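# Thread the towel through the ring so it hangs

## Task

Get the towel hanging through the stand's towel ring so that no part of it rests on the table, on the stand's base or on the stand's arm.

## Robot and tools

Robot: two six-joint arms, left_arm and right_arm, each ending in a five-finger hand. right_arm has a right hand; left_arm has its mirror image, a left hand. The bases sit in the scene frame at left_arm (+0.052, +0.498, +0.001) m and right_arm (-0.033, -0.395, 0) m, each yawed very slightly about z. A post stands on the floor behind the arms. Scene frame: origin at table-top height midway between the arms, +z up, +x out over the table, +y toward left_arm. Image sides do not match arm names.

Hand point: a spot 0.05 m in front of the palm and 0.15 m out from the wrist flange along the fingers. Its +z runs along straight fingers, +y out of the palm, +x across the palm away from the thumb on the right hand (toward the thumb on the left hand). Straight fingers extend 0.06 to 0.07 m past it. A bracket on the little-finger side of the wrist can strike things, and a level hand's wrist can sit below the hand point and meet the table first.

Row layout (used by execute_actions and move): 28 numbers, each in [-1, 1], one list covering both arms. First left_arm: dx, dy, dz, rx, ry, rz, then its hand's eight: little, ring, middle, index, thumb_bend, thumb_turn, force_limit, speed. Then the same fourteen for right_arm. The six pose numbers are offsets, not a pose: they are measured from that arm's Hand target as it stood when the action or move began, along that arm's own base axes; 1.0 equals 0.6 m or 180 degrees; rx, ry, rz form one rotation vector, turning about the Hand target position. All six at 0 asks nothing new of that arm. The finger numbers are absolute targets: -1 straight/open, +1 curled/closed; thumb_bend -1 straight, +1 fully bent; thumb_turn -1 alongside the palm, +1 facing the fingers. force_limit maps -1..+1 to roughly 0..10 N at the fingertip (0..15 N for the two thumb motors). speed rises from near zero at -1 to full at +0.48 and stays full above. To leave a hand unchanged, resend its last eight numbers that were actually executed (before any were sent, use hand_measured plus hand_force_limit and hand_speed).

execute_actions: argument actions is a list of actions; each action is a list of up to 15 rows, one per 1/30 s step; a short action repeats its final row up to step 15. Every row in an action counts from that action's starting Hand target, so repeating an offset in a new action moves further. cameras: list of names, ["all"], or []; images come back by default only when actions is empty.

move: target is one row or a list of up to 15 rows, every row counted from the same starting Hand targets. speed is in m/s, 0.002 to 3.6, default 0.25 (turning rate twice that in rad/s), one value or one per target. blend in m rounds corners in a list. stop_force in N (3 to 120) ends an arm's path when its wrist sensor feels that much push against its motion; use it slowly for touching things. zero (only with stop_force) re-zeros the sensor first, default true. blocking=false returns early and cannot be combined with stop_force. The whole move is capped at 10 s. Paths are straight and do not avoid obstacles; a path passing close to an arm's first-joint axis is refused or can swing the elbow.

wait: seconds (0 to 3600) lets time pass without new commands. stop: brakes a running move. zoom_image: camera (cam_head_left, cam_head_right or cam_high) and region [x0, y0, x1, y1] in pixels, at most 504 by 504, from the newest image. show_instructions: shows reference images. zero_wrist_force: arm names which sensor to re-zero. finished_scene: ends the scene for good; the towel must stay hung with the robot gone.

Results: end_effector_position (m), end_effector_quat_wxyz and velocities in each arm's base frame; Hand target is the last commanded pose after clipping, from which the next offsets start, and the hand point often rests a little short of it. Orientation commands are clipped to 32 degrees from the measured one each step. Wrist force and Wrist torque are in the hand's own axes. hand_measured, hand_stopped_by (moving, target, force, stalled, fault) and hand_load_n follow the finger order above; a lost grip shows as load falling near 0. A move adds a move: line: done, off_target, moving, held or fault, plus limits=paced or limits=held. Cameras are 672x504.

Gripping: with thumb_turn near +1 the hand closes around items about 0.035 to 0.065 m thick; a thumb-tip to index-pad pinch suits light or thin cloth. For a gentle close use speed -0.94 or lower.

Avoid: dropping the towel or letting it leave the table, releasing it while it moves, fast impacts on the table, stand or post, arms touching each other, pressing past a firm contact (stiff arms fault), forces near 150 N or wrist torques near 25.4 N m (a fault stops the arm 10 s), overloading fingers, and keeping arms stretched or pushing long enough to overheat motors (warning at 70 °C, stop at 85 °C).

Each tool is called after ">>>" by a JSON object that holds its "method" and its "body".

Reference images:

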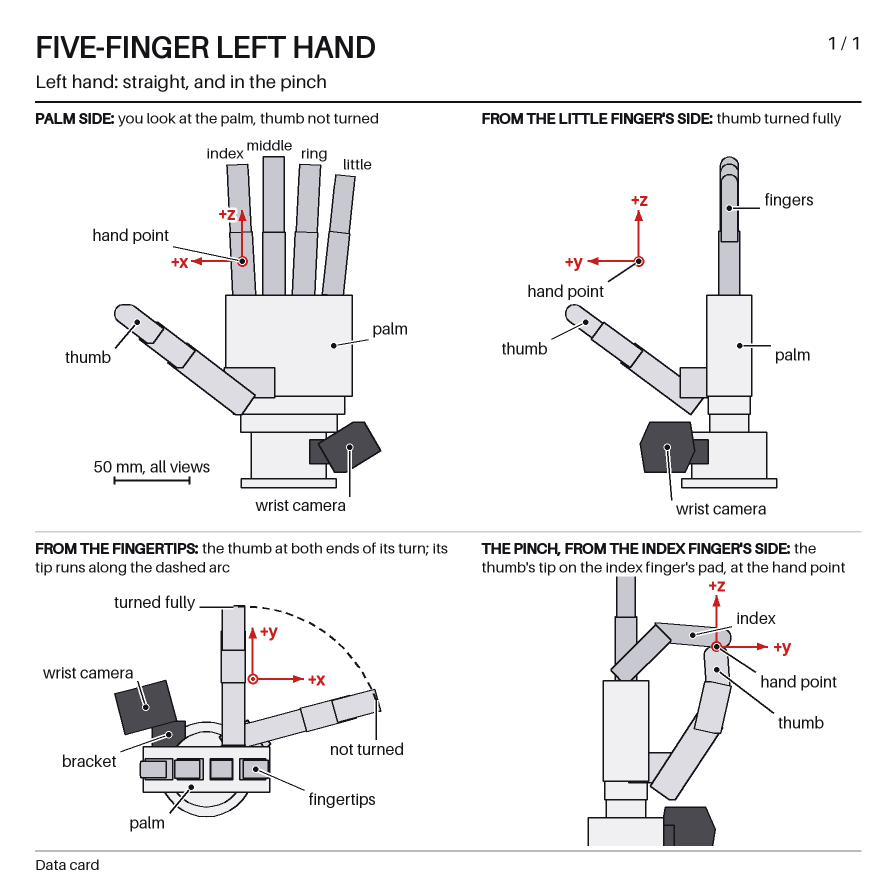

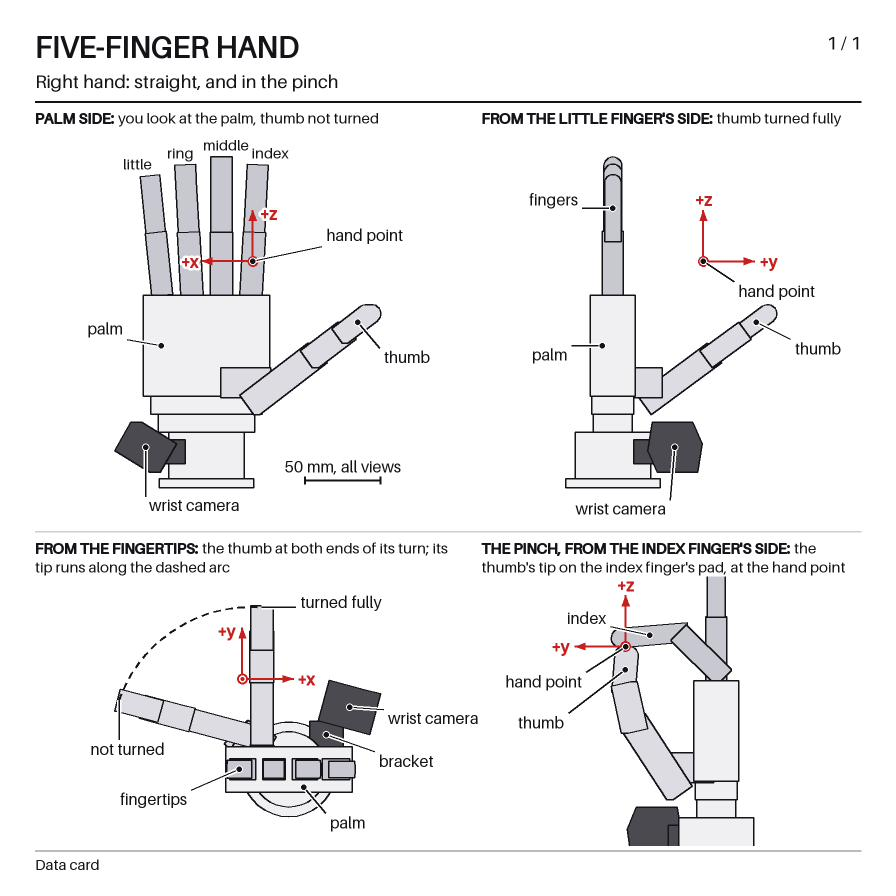

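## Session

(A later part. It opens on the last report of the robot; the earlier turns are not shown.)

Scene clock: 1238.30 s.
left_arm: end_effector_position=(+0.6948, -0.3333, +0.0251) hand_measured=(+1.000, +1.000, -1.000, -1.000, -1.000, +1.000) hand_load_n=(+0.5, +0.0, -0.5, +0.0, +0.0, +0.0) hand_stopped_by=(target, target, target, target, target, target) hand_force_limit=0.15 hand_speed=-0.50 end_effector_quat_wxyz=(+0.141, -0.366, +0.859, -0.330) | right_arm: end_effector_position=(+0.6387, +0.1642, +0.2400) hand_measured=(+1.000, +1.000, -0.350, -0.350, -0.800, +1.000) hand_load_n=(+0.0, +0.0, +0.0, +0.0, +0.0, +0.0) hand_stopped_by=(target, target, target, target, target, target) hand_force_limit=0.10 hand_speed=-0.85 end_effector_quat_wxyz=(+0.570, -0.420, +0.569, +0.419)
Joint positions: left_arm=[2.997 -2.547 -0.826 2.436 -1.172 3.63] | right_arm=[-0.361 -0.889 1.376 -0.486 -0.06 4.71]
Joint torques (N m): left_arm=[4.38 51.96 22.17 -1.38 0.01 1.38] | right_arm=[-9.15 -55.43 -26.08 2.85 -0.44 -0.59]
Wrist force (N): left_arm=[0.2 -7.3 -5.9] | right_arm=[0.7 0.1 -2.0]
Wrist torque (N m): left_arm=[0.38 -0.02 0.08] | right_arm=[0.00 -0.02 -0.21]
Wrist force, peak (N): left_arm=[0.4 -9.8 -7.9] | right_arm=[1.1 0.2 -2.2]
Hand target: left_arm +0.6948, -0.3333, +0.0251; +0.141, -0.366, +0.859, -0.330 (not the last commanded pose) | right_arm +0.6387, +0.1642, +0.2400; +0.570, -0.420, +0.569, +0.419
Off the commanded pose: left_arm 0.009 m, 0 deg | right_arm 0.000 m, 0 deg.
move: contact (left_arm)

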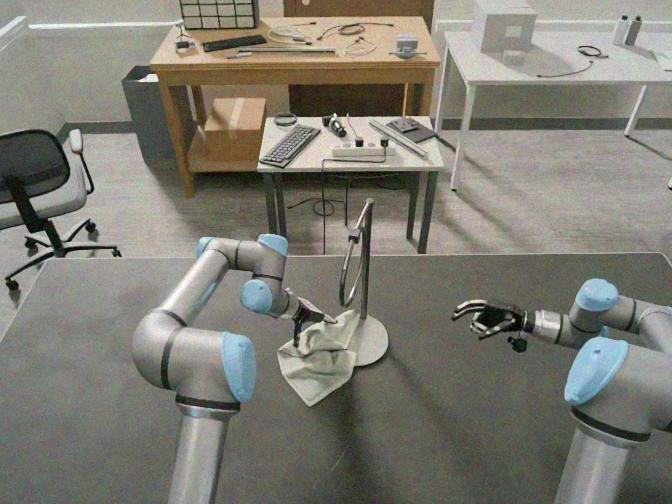

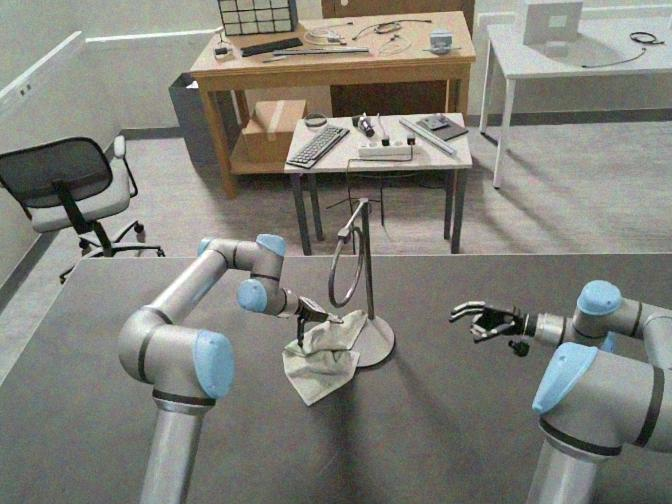

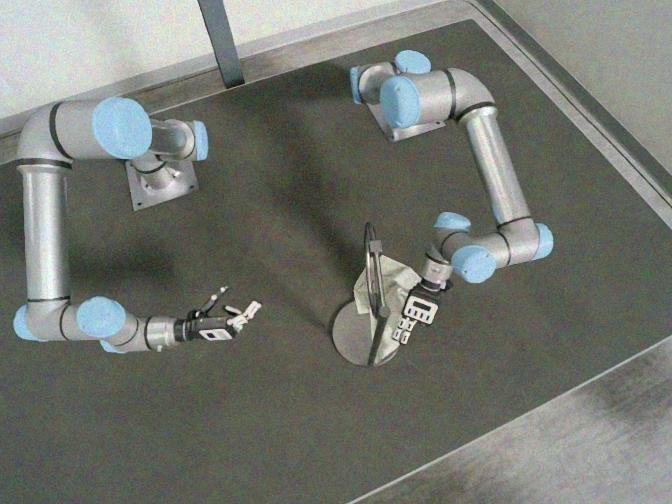

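>>> {"method": "move", "body": {"target": [[0,0,-0.0005,-0.0385,-0.0401,0,1,1,-1,-1,-1,1,-0.1,-0.8, 0,0,0,0,0,0,1,1,-0.35,-0.35,-0.8,1,0.1,-0.85],[0,0,-0.0005,-0.0385,-0.0401,0,1,1,-0.75,-0.75,-0.75,1,-0.1,-0.8, 0,0,0,0,0,0,1,1,-0.35,-0.35,-0.8,1,0.1,-0.85],[0,0,0.0005,-0.0616,-0.0641,0,1,1,-0.5,-0.5,-0.5,1,-0.1,-0.8, 0,0,0,0,0,0,1,1,-0.35,-0.35,-0.8,1,0.1,-0.85],[0,0,0.0010,-0.0923,-0.0962,0,1,1,-0.2,-0.2,-0.2,1,-0.1,-0.8, 0,0,0,0,0,0,1,1,-0.35,-0.35,-0.8,1,0.1,-0.85]], "speed": 0.1, "cameras": ["all"]}}

>>> {"method": "zoom_image", "body": {"camera": "cam_head_left", "region": [240, 260, 400, 420]}}

>>> {"method": "zoom_image", "body": {"camera": "cam_high", "region": [330, 220, 490, 380]}}

Scene clock: 1255.57 s.
left_arm: end_effector_position=(+0.6948, -0.3333, +0.0257) hand_measured=(+1.000, +1.000, -0.200, -0.228, -0.202, +1.000) hand_load_n=(+0.0, +0.0, +0.5, +5.0, +2.0, +0.0) hand_stopped_by=(target, target, target, force, target, target) hand_force_limit=-0.10 hand_speed=-0.80 end_effector_quat_wxyz=(+0.214, -0.329, +0.771, -0.501) | right_arm: end_effector_position=(+0.6387, +0.1642, +0.2400) hand_measured=(+1.000, +1.000, -0.350, -0.350, -0.800, +1.000) hand_load_n=(+0.0, +0.0, +0.0, +0.0, +0.0, -0.5) hand_stopped_by=(target, target, target, target, target, target) hand_force_limit=0.10 hand_speed=-0.85 end_effector_quat_wxyz=(+0.570, -0.420, +0.569, +0.419)
Joint positions: left_arm=[3.078 -2.33 -1.354 3.156 -0.941 3.473] | right_arm=[-0.361 -0.889 1.376 -0.486 -0.06 4.71]
Joint torques (N m): left_arm=[-6.42 44.85 10.2 -1.58 1.21 1.43] | right_arm=[-7.32 -55.48 -27.28 2.86 -0.33 -0.55]
Wrist force (N): left_arm=[-0.9 -9.3 -2.1] | right_arm=[1.2 0.0 -2.1]
Wrist torque (N m): left_arm=[-0.12 0.10 0.03] | right_arm=[0.00 -0.11 -0.19]
Wrist force, peak (N): left_arm=[2.4 -31.2 -29.3] | right_arm=[1.1 0.1 -2.4]
Hand target: left_arm +0.6948, -0.3333, +0.0257; +0.214, -0.329, +0.771, -0.501 | right_arm +0.6387, +0.1642, +0.2400; +0.570, -0.420, +0.569, +0.419
Off the commanded pose: left_arm 0.000 m, 0 deg | right_arm 0.000 m, 0 deg.
move: done

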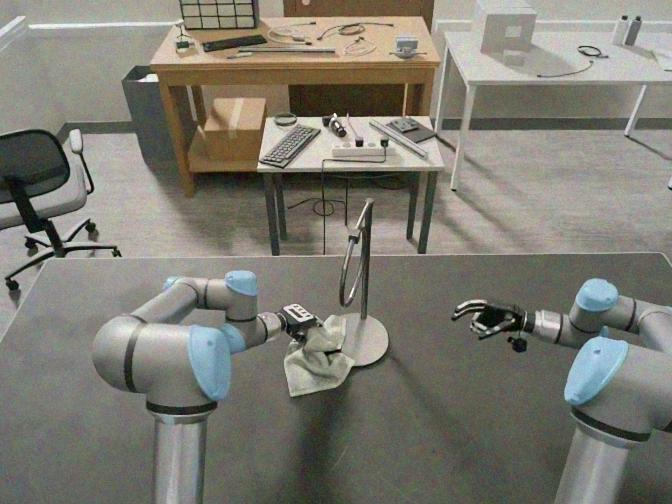

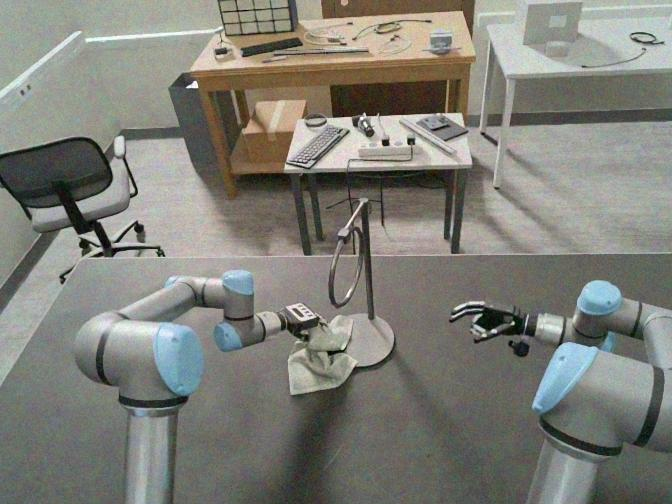

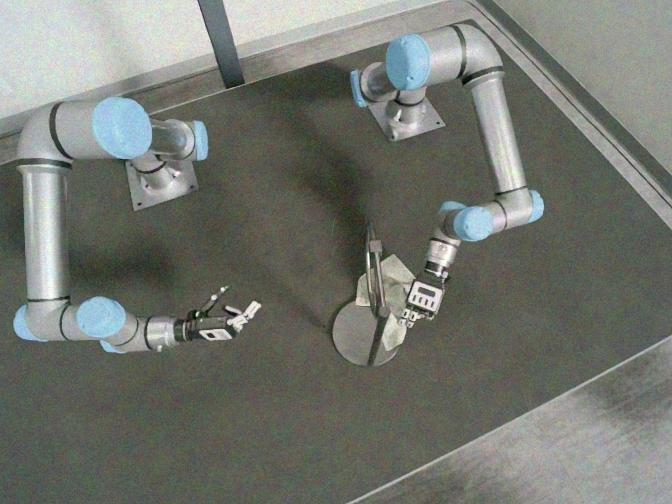

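Scaled by 3.150 from the camera's image (finer frame: 960x720).

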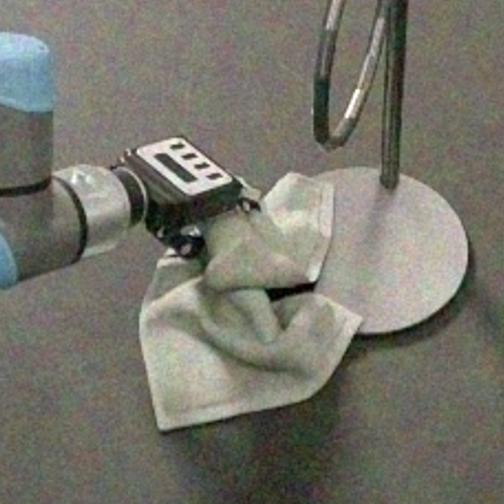

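Scaled by 3.150 from the camera's image (finer frame: 960x720).

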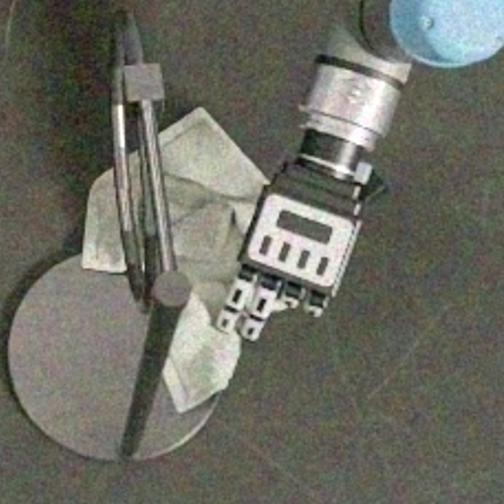

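>>> {"method": "move", "body": {"target": [[0,0,0.0025,0,0,0,1,1,-0.15,-0.15,-0.1,1,0,-0.85, 0,0,0,0,0,0,1,1,-0.35,-0.35,-0.8,1,0.1,-0.85],[0,0,0.0045,0,0,0,1,1,0.2,0.2,0.12,1,0,-0.87, 0,0,0,0,0,0,1,1,-0.35,-0.35,-0.8,1,0.1,-0.85],[0,0,0.005,0,0,0,1,1,0.3,0.3,0.2,1,0.15,-0.88, 0,0,0,0,0,0,1,1,-0.35,-0.35,-0.8,1,0.1,-0.85]], "speed": 0.08}}

>>> {"method": "move", "body": {"target": [-0.05,0.1,0.45,0,0,0,1,1,0.3,0.3,0.2,1,0.15,-0.88, 0,0,0,0,0,0,1,1,-0.35,-0.35,-0.8,1,0.1,-0.85], "speed": 0.12, "cameras": ["all"]}}

>>> {"method": "zoom_image", "body": {"camera": "cam_head_left", "region": [200, 200, 400, 400]}}

>>> {"method": "zoom_image", "body": {"camera": "cam_high", "region": [360, 180, 540, 360]}}

Scene clock: 1262.60 s.
left_arm: end_effector_position=(+0.6948, -0.3333, +0.0287) hand_measured=(+1.000, +1.000, +0.048, -0.144, -0.036, +1.000) hand_load_n=(+0.0, +0.0, +5.5, +6.0, +9.5, +0.5) hand_stopped_by=(target, target, force, force, force, target) hand_force_limit=0.15 hand_speed=-0.88 end_effector_quat_wxyz=(+0.214, -0.329, +0.771, -0.501) | right_arm: end_effector_position=(+0.6387, +0.1642, +0.2400) hand_measured=(+1.000, +1.000, -0.350, -0.350, -0.800, +1.000) hand_load_n=(+0.0, +0.0, +0.0, +0.0, +0.0, +0.0) hand_stopped_by=(target, target, target, target, target, target) hand_force_limit=0.10 hand_speed=-0.85 end_effector_quat_wxyz=(+0.570, -0.420, +0.569, +0.419)
Joint positions: left_arm=[3.078 -2.326 -1.352 3.151 -0.941 3.473] | right_arm=[-0.361 -0.889 1.376 -0.486 -0.06 4.71]
Joint torques (N m): left_arm=[-2.58 49.81 23.44 -1.8 1.49 -0.19] | right_arm=[-7.31 -55.63 -26.79 2.67 -0.24 -0.68]
Wrist force (N): left_arm=[-0.2 -2.2 -0.4] | right_arm=[0.9 -0.1 -2.0]
Wrist torque (N m): left_arm=[-0.01 0.07 0.01] | right_arm=[-0.03 -0.05 -0.21]
Wrist force, peak (N): left_arm=[-0.9 -9.3 -2.2] | right_arm=[1.2 -0.2 -2.4]
Hand target: left_arm +0.6948, -0.3333, +0.0287; +0.214, -0.329, +0.771, -0.501 | right_arm +0.6387, +0.1642, +0.2400; +0.570, -0.420, +0.569, +0.419
Off the commanded pose: left_arm 0.000 m, 0 deg | right_arm 0.000 m, 0 deg.
move: done

Scene clock: 1265.37 s.
left_arm: end_effector_position=(+0.6649, -0.2733, +0.2987) hand_measured=(+1.000, +1.000, +0.048, -0.144, -0.036, +1.000) hand_load_n=(+0.0, +0.0, +5.5, +5.0, +9.0, +0.5) hand_stopped_by=(target, target, force, force, force, target) hand_force_limit=0.15 hand_speed=-0.88 end_effector_quat_wxyz=(+0.214, -0.329, +0.771, -0.501) | right_arm: end_effector_position=(+0.6387, +0.1642, +0.2400) hand_measured=(+1.000, +1.000, -0.350, -0.350, -0.800, +1.000) hand_load_n=(+0.0, +0.0, +0.0, +0.0, +0.0, -0.5) hand_stopped_by=(target, target, target, target, target, target) hand_force_limit=0.10 hand_speed=-0.85 end_effector_quat_wxyz=(+0.570, -0.420, +0.569, +0.419)
Joint positions: left_arm=[3.185 -2.048 -1.096 2.572 -0.849 3.545] | right_arm=[-0.361 -0.889 1.376 -0.486 -0.06 4.71]
Joint torques (N m): left_arm=[-6.95 34.53 18.46 -0.61 -1.24 -1.21] | right_arm=[-8.12 -54.99 -26.44 2.82 -0.22 -0.47]
Wrist force (N): left_arm=[0.3 -0.5 0.1] | right_arm=[0.9 0.1 -1.8]
Wrist torque (N m): left_arm=[-0.01 0.08 0.00] | right_arm=[-0.01 -0.06 -0.20]
Wrist force, peak (N): left_arm=[-0.2 -2.2 -0.5] | right_arm=[1.2 -0.2 -2.2]
Hand target: left_arm +0.6648, -0.2733, +0.2987; +0.214, -0.329, +0.771, -0.501 | right_arm +0.6387, +0.1642, +0.2400; +0.570, -0.420, +0.569, +0.419
Off the commanded pose: left_arm 0.000 m, 0 deg | right_arm 0.000 m, 0 deg.
move: done

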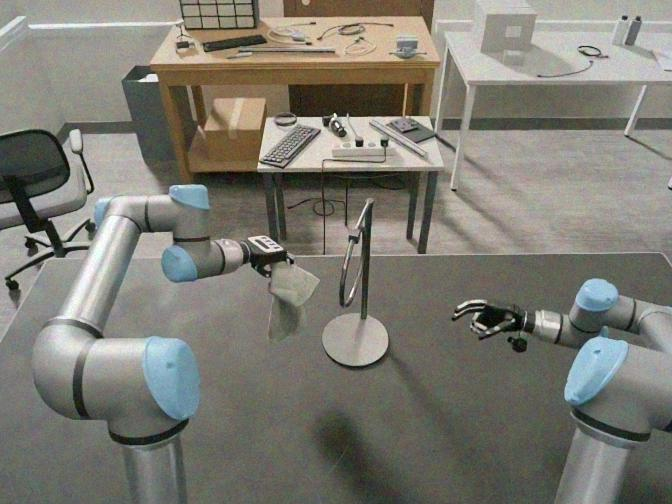

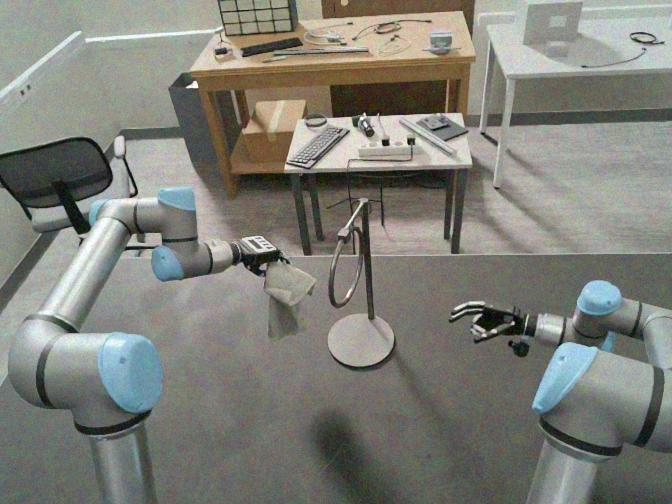

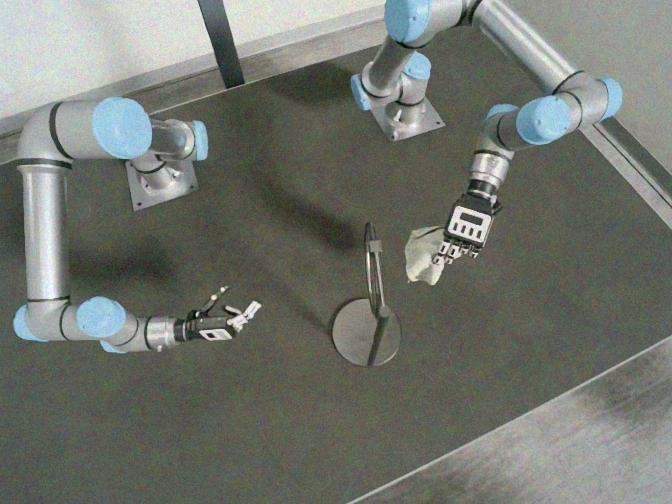

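Scaled by 2.520 from the camera's image (finer frame: 960x720).

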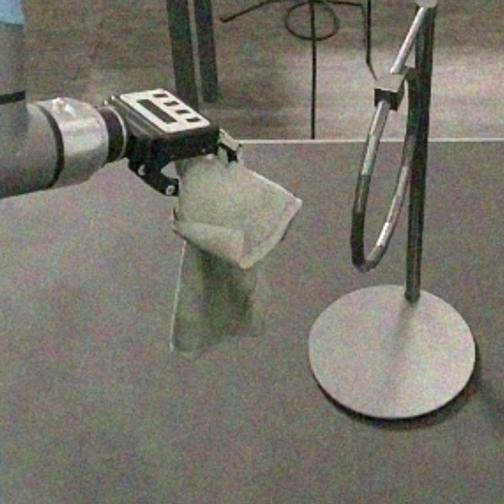

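Scaled by 2.800 from the camera's image (finer frame: 960x720).

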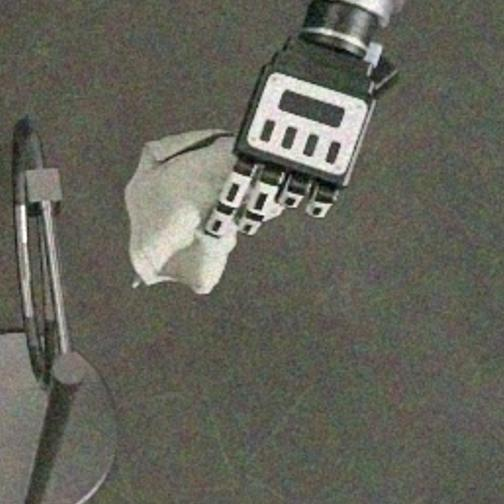

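>>> {"method": "move", "body": {"target": [-0.0502,-0.02,0.0355,-0.1286,-0.0461,-0.2406,1,1,0.3,0.3,0.2,1,0.15,-0.88, 0,0,0,0,0,0,1,1,-0.35,-0.35,-0.8,1,0.1,-0.85], "speed": 0.15, "cameras": ["all"]}}

>>> {"method": "zoom_image", "body": {"camera": "cam_head_left", "region": [200, 200, 400, 380]}}

>>> {"method": "zoom_image", "body": {"camera": "cam_high", "region": [340, 180, 500, 340]}}

Scene clock: 1282.97 s.
left_arm: end_effector_position=(+0.6348, -0.2860, +0.3201) hand_measured=(+1.000, +1.000, +0.048, -0.144, -0.036, +1.000) hand_load_n=(+0.0, +0.0, +5.5, +5.0, +9.5, +0.5) hand_stopped_by=(target, target, force, force, force, target) hand_force_limit=0.15 hand_speed=-0.88 end_effector_quat_wxyz=(+0.046, -0.067, +0.702, -0.708) end_effector_velocity=(+0.000, +0.000, +0.000) end_effector_angular_velocity=(+0.000, -0.002, +0.000) | right_arm: end_effector_position=(+0.6387, +0.1642, +0.2400) hand_measured=(+1.000, +1.000, -0.350, -0.350, -0.800, +1.000) hand_load_n=(+0.0, +0.0, +0.0, +0.0, +0.0, +0.0) hand_stopped_by=(target, target, target, target, target, target) hand_force_limit=0.10 hand_speed=-0.85 end_effector_quat_wxyz=(+0.570, -0.420, +0.569, +0.419)
Joint positions: left_arm=[3.302 -2.434 -0.825 1.839 0.006 4.53] | right_arm=[-0.361 -0.889 1.376 -0.486 -0.06 4.71]
Joint velocities: left_arm=[0 0 0 -0.004 0 0.006] | right_arm=[within noise]
Joint torques (N m): left_arm=[7.15 50.38 17.1 -3.57 2.88 1.45] | right_arm=[-6.03 -55.52 -27.41 2.74 0.16 -0.73]
Wrist force (N): left_arm=[0.3 -0.4 0.4] | right_arm=[1.1 0.1 -1.8]
Wrist torque (N m): left_arm=[-0.23 0.02 0.10] | right_arm=[0.00 -0.09 -0.19]
Wrist force, peak (N): left_arm=[0.5 -0.7 0.6] | right_arm=[1.0 0.2 -2.4]
Hand target: left_arm +0.6347, -0.2853, +0.3200; +0.001, -0.023, +0.707, -0.707 | right_arm +0.6387, +0.1642, +0.2400; +0.570, -0.420, +0.569, +0.419
Off the commanded pose: left_arm 0.001 m, 7 deg | right_arm 0.000 m, 0 deg.
move: off_target (left_arm)

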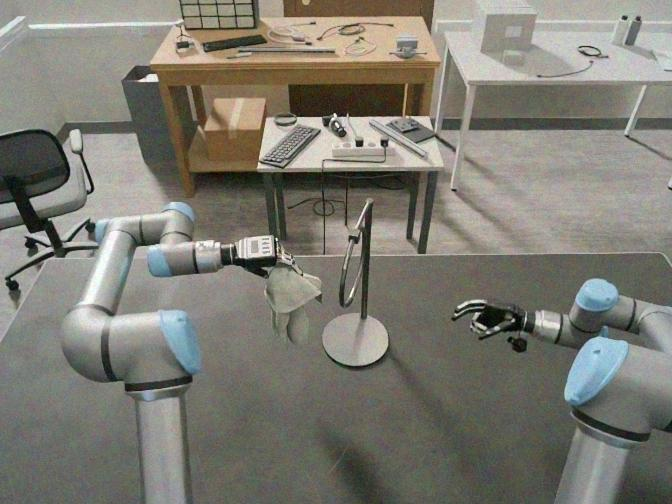

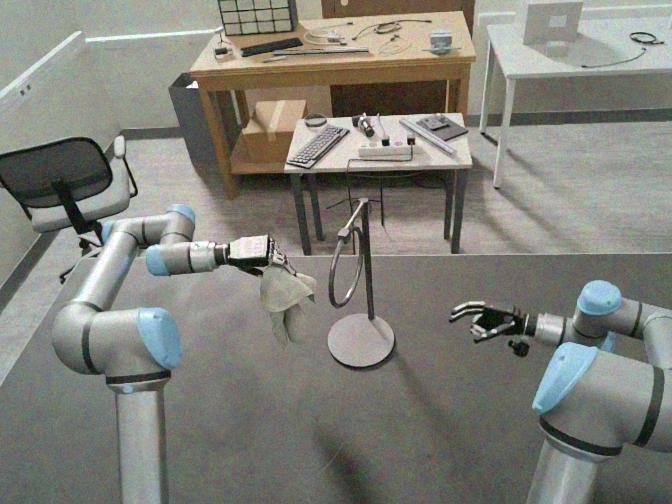

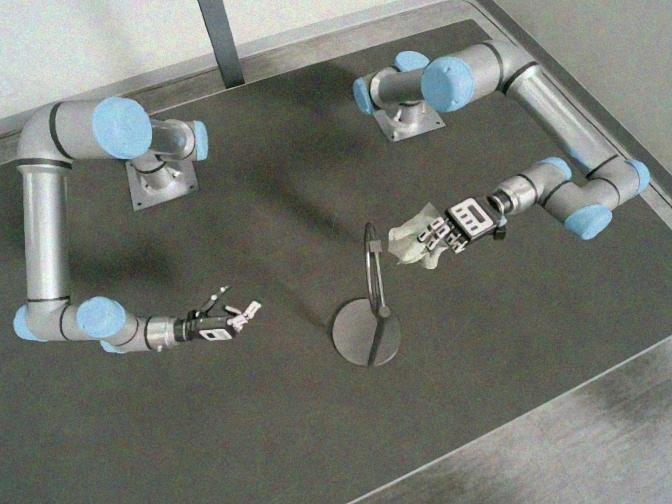

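Scaled by 2.520 from the camera's image (finer frame: 960x720).

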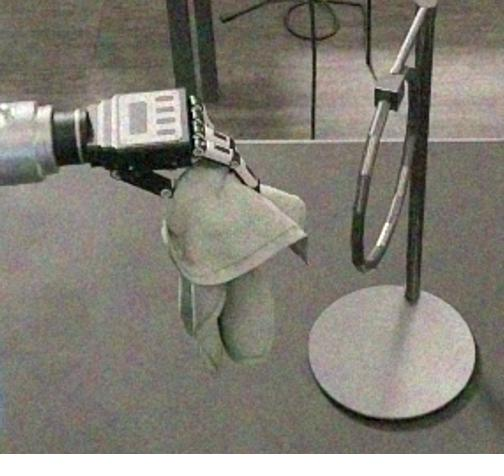

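Scaled by 3.150 from the camera's image (finer frame: 960x720).

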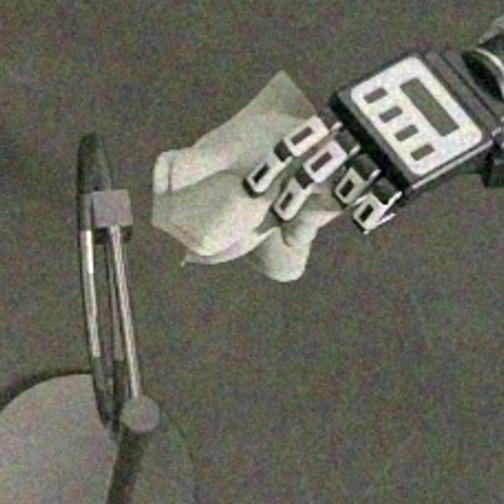

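>>> {"method": "move", "body": {"target": [-0.05,0.2,0,0,0,0,1,1,0.3,0.3,0.2,1,0.15,-0.88, 0,0,0,0,0,0,1,1,-0.35,-0.35,-0.8,1,0.1,-0.85], "speed": 0.15}}

Scene clock: 1290.77 s.
left_arm: end_effector_position=(+0.6047, -0.1653, +0.3200) hand_measured=(+1.000, +1.000, +0.048, -0.144, -0.036, +1.000) hand_load_n=(+0.0, +0.0, +5.5, +5.0, +9.5, +0.5) hand_stopped_by=(target, target, force, force, force, target) hand_force_limit=0.15 hand_speed=-0.88 end_effector_quat_wxyz=(+0.001, -0.023, +0.707, -0.707) | right_arm: end_effector_position=(+0.6387, +0.1642, +0.2400) hand_measured=(+1.000, +1.000, -0.350, -0.350, -0.800, +1.000) hand_load_n=(+0.0, +0.0, +0.0, +0.0, +0.0, -0.5) hand_stopped_by=(target, target, target, target, target, target) hand_force_limit=0.10 hand_speed=-0.85 end_effector_quat_wxyz=(+0.570, -0.420, +0.569, +0.419)
Joint positions: left_arm=[3.489 -2.144 -1.101 3.248 0.314 3.108] | right_arm=[-0.361 -0.889 1.376 -0.486 -0.06 4.71]
Joint torques (N m): left_arm=[7.7 43.15 21.25 0.95 1.02 -1.96] | right_arm=[-6.05 -54.64 -26.37 3.06 0.11 -0.54]
Wrist force (N): left_arm=[0.4 -0.4 0.3] | right_arm=[0.9 0.1 -2.1]
Wrist torque (N m): left_arm=[-0.16 0.07 0.02] | right_arm=[0.01 -0.05 -0.20]
Wrist force, peak (N): left_arm=[0.1 -0.4 1.9] | right_arm=[1.0 0.0 -2.4]
Hand target: left_arm +0.6047, -0.1653, +0.3200; +0.001, -0.023, +0.707, -0.707 | right_arm +0.6387, +0.1642, +0.2400; +0.570, -0.420, +0.569, +0.419
Off the commanded pose: left_arm 0.000 m, 0 deg | right_arm 0.000 m, 0 deg.
move: done

>>> {"method": "move", "body": {"target": [0.0523,-0.2667,0,0,0,0,1,1,0.3,0.3,0.2,1,0.15,-0.88, 0,0,0,0,0,0,1,1,-0.35,-0.35,-0.8,1,0.1,-0.85], "speed": 0.1, "cameras": ["all"]}}

>>> {"method": "zoom_image", "body": {"camera": "cam_head_left", "region": [200, 200, 400, 380]}}

>>> {"method": "zoom_image", "body": {"camera": "cam_high", "region": [340, 180, 500, 340]}}

Scene clock: 1299.10 s.
left_arm: end_effector_position=(+0.6361, -0.3253, +0.3200) hand_measured=(+1.000, +1.000, +0.048, -0.144, -0.036, +1.000) hand_load_n=(+0.0, +0.0, +5.5, +5.0, +9.5, +0.5) hand_stopped_by=(target, target, force, force, force, target) hand_force_limit=0.15 hand_speed=-0.88 end_effector_quat_wxyz=(+0.001, -0.023, +0.707, -0.707) | right_arm: end_effector_position=(+0.6387, +0.1642, +0.2400) hand_measured=(+1.000, +1.000, -0.350, -0.350, -0.800, +1.000) hand_load_n=(+0.0, +0.0, +0.0, +0.0, +0.0, -0.5) hand_stopped_by=(target, target, target, target, target, target) hand_force_limit=0.10 hand_speed=-0.85 end_effector_quat_wxyz=(+0.570, -0.420, +0.569, +0.419)
Joint positions: left_arm=[3.232 -2.223 -0.972 3.212 0.058 3.094] | right_arm=[-0.361 -0.889 1.376 -0.486 -0.06 4.71]
Joint torques (N m): left_arm=[-2.15 37.89 26.67 -1.21 0.19 1.37] | right_arm=[-4.88 -54.34 -26.72 2.68 0.3 -0.7]
Wrist force (N): left_arm=[0.0 -0.5 0.2] | right_arm=[0.9 0.1 -1.8]
Wrist torque (N m): left_arm=[-0.21 0.08 -0.02] | right_arm=[-0.01 -0.05 -0.20]
Wrist force, peak (N): left_arm=[-0.3 -0.6 1.2] | right_arm=[1.1 0.0 -2.2]
Hand target: left_arm +0.6361, -0.3253, +0.3200; +0.001, -0.023, +0.707, -0.707 | right_arm +0.6387, +0.1642, +0.2400; +0.570, -0.420, +0.569, +0.419
Off the commanded pose: left_arm 0.000 m, 0 deg | right_arm 0.000 m, 0 deg.
move: done

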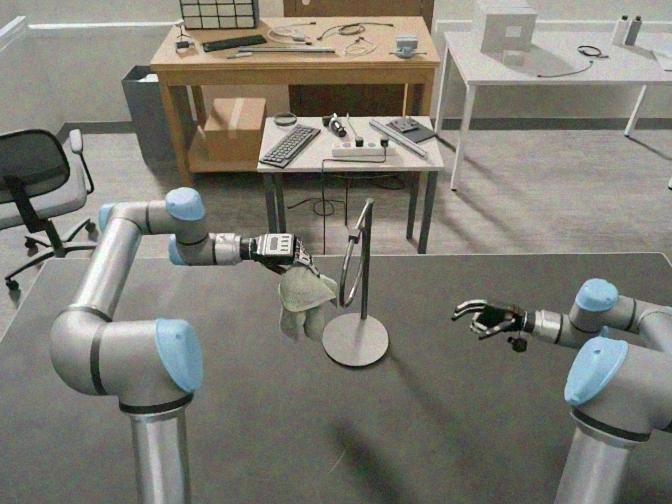

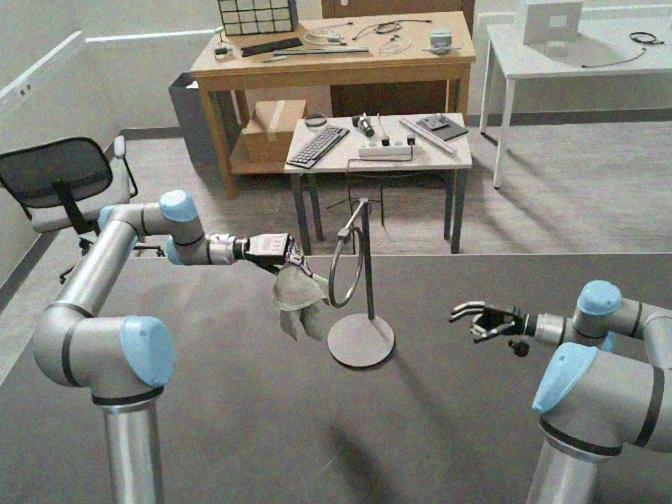

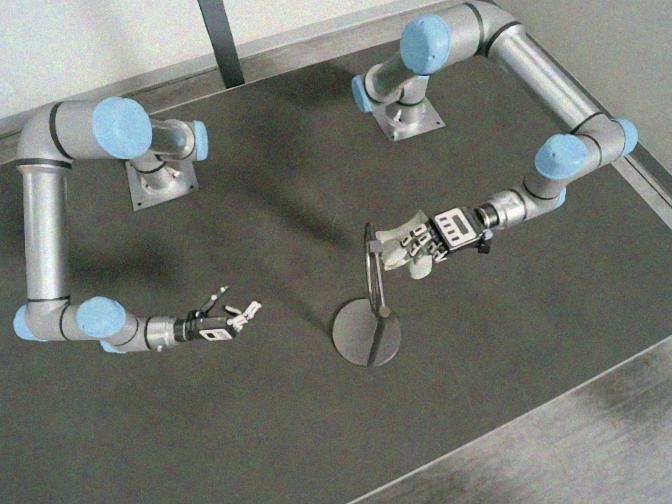

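Scaled by 2.520 from the camera's image (finer frame: 960x720).

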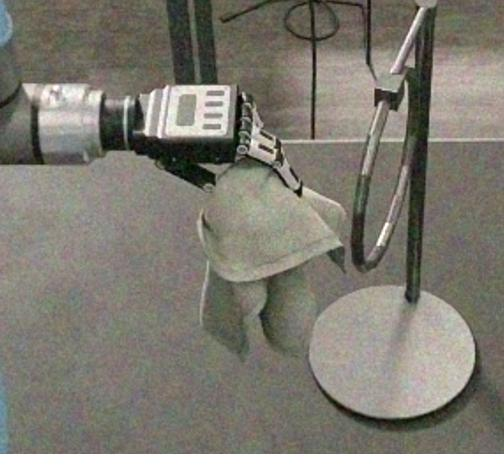

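Scaled by 3.150 from the camera's image (finer frame: 960x720).

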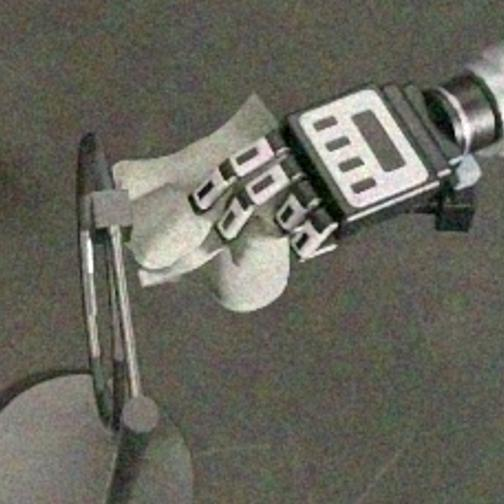

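>>> {"method": "move", "body": {"target": [0.0078,-0.218,0,0,0,0,1,1,0.3,0.3,0.2,1,0.15,-0.88, 0,0,0,0,0,0,1,1,-0.35,-0.35,-0.8,1,0.1,-0.85], "speed": 0.06, "stop_force": 8, "cameras": ["all"]}}

>>> {"method": "zoom_image", "body": {"camera": "cam_head_left", "region": [260, 200, 420, 360]}}

>>> {"method": "zoom_image", "body": {"camera": "cam_high", "region": [310, 190, 450, 330]}}

Scene clock: 1310.27 s.
left_arm: end_effector_position=(+0.6408, -0.4561, +0.3200) hand_measured=(+1.000, +1.000, +0.048, -0.144, -0.036, +1.000) hand_load_n=(+0.0, +0.0, +5.0, +5.0, +9.5, +0.5) hand_stopped_by=(target, target, force, force, force, target) hand_force_limit=0.15 hand_speed=-0.88 end_effector_quat_wxyz=(+0.001, -0.023, +0.707, -0.707) | right_arm: end_effector_position=(+0.6387, +0.1642, +0.2400) hand_measured=(+1.000, +1.000, -0.350, -0.350, -0.800, +1.000) hand_load_n=(+0.0, +0.0, +0.0, +0.0, +0.0, +0.0) hand_stopped_by=(target, target, target, target, target, target) hand_force_limit=0.10 hand_speed=-0.85 end_effector_quat_wxyz=(+0.570, -0.420, +0.569, +0.419)
Joint positions: left_arm=[3.035 -2.327 -0.795 3.116 -0.139 3.117] | right_arm=[-0.361 -0.889 1.376 -0.486 -0.06 4.71]
Joint torques (N m): left_arm=[8.28 43.83 26.78 -0.9 0.95 0.4] | right_arm=[-4.86 -55.01 -26.56 2.51 0.6 -0.63]
Wrist force (N): left_arm=[0.3 -0.2 0.3] | right_arm=[1.2 0.3 -1.8]
Wrist torque (N m): left_arm=[-0.18 0.03 -0.02] | right_arm=[0.03 -0.11 -0.18]
Wrist force, peak (N): left_arm=[0.3 -0.2 0.9] | right_arm=[1.0 0.2 -2.4]
Hand target: left_arm +0.6408, -0.4561, +0.3200; +0.001, -0.023, +0.707, -0.707 | right_arm +0.6387, +0.1642, +0.2400; +0.570, -0.420, +0.569, +0.419
Off the commanded pose: left_arm 0.000 m, 0 deg | right_arm 0.000 m, 0 deg.
move: done

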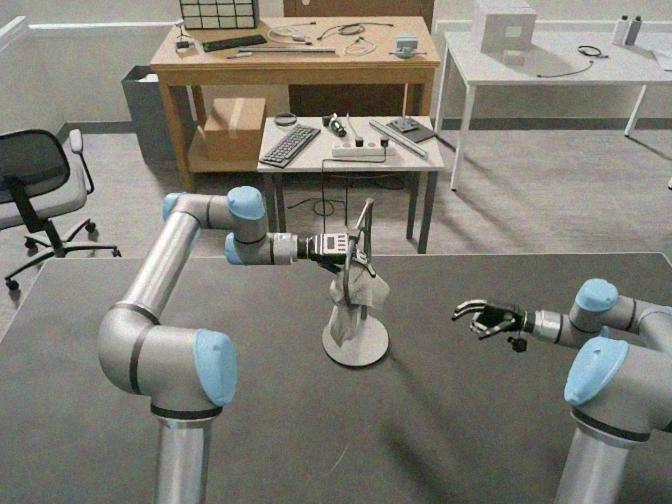

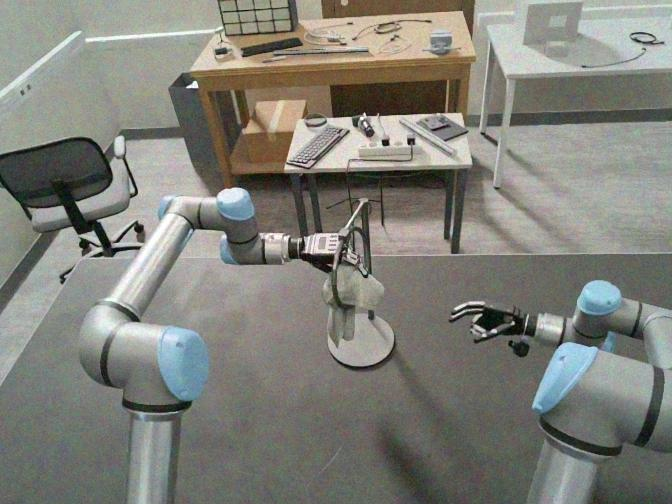

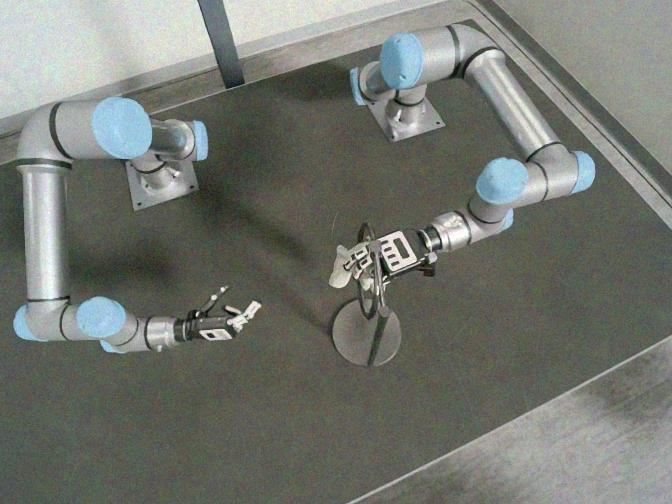

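Scaled by 3.150 from the camera's image (finer frame: 960x720).

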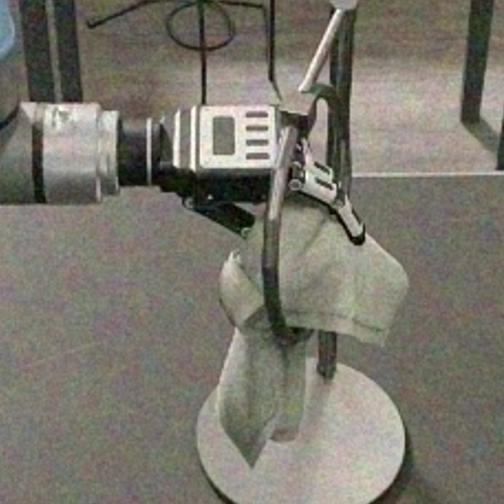

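Scaled by 3.600 from the camera's image (finer frame: 960x720).

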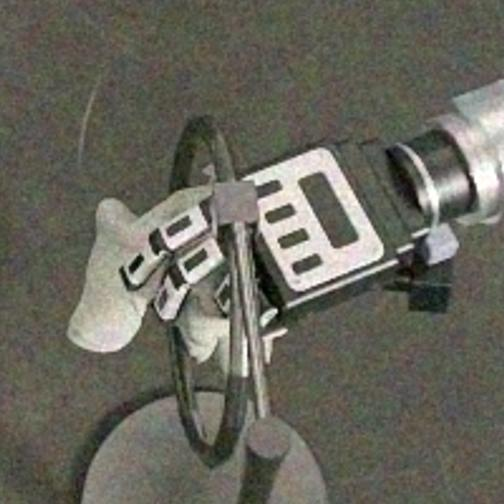

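>>> {"method": "move", "body": {"target": [0.0048,-0.1233,0,0,0,0,1,1,0.3,0.3,0.2,1,0.15,-0.88, 0,0,0,0,0,0,1,1,-0.35,-0.35,-0.8,1,0.1,-0.85], "speed": 0.06, "stop_force": 8, "cameras": ["all"]}}

>>> {"method": "zoom_image", "body": {"camera": "cam_head_left", "region": [280, 200, 440, 360]}}

>>> {"method": "zoom_image", "body": {"camera": "cam_head_right", "region": [280, 200, 440, 360]}}

>>> {"method": "zoom_image", "body": {"camera": "cam_high", "region": [280, 210, 420, 350]}}

Scene clock: 1318.23 s.
left_arm: end_effector_position=(+0.6437, -0.5301, +0.3200) hand_measured=(+1.000, +1.000, +0.048, -0.144, -0.036, +1.000) hand_load_n=(+0.0, +0.0, +5.0, +5.0, +9.5, +0.5) hand_stopped_by=(target, target, force, force, force, target) hand_force_limit=0.15 hand_speed=-0.88 end_effector_quat_wxyz=(+0.001, -0.023, +0.707, -0.707) | right_arm: end_effector_position=(+0.6387, +0.1642, +0.2400) hand_measured=(+1.000, +1.000, -0.350, -0.350, -0.800, +1.000) hand_load_n=(+0.0, +0.0, +0.0, +0.0, +0.5, +0.0) hand_stopped_by=(target, target, target, target, target, target) hand_force_limit=0.10 hand_speed=-0.85 end_effector_quat_wxyz=(+0.570, -0.420, +0.569, +0.419)
Joint positions: left_arm=[2.931 -2.43 -0.612 3.038 -0.243 3.114] | right_arm=[-0.361 -0.889 1.376 -0.486 -0.06 4.71]
Joint torques (N m): left_arm=[6.9 56.89 11.3 1.33 0.87 -0.89] | right_arm=[-4.35 -54.75 -27.26 2.7 0.21 -0.62]
Wrist force (N): left_arm=[0.0 0.1 -0.2] | right_arm=[0.9 0.2 -2.0]
Wrist torque (N m): left_arm=[-0.01 0.07 -0.03] | right_arm=[0.01 -0.05 -0.20]
Wrist force, peak (N): left_arm=[0.1 -0.1 -0.7] | right_arm=[0.8 0.1 -2.4]
Hand target: left_arm +0.6437, -0.5301, +0.3200; +0.001, -0.023, +0.707, -0.707 | right_arm +0.6387, +0.1642, +0.2400; +0.570, -0.420, +0.569, +0.419
Off the commanded pose: left_arm 0.000 m, 0 deg | right_arm 0.000 m, 0 deg.
move: done

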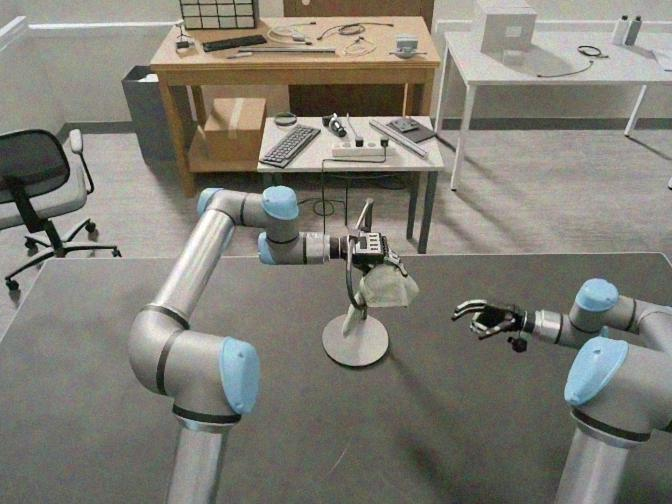

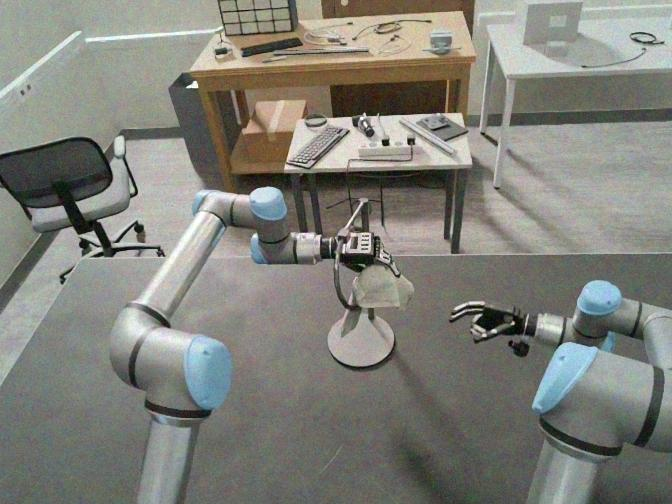

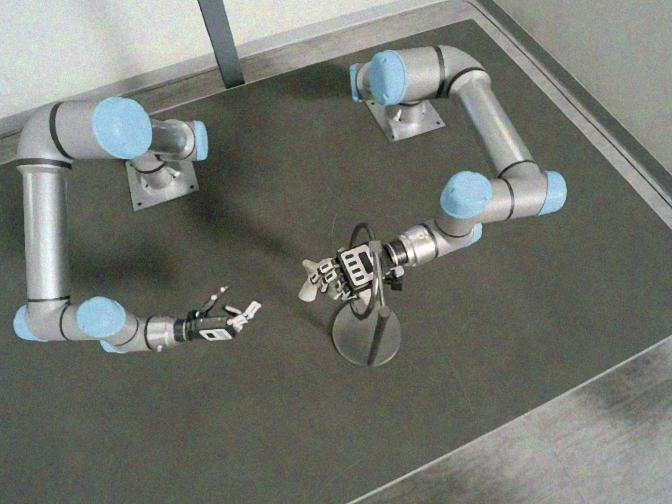

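Scaled by 3.150 from the camera's image (finer frame: 960x720).

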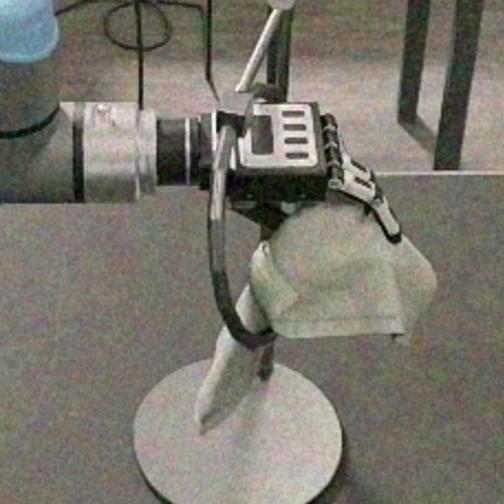

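Scaled by 3.150 from the camera's image (finer frame: 960x720).

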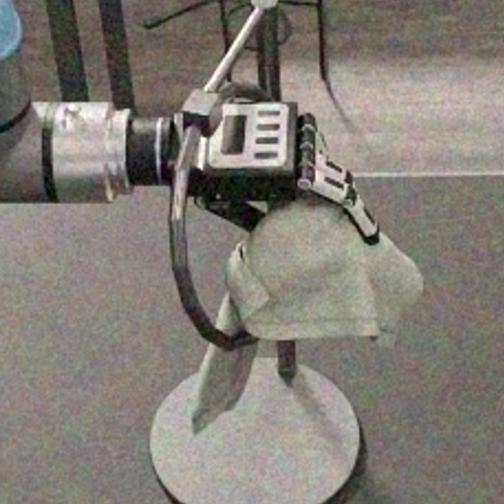

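Scaled by 3.600 from the camera's image (finer frame: 960x720).

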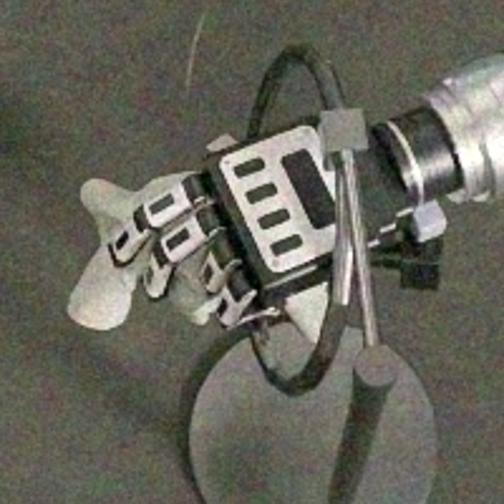

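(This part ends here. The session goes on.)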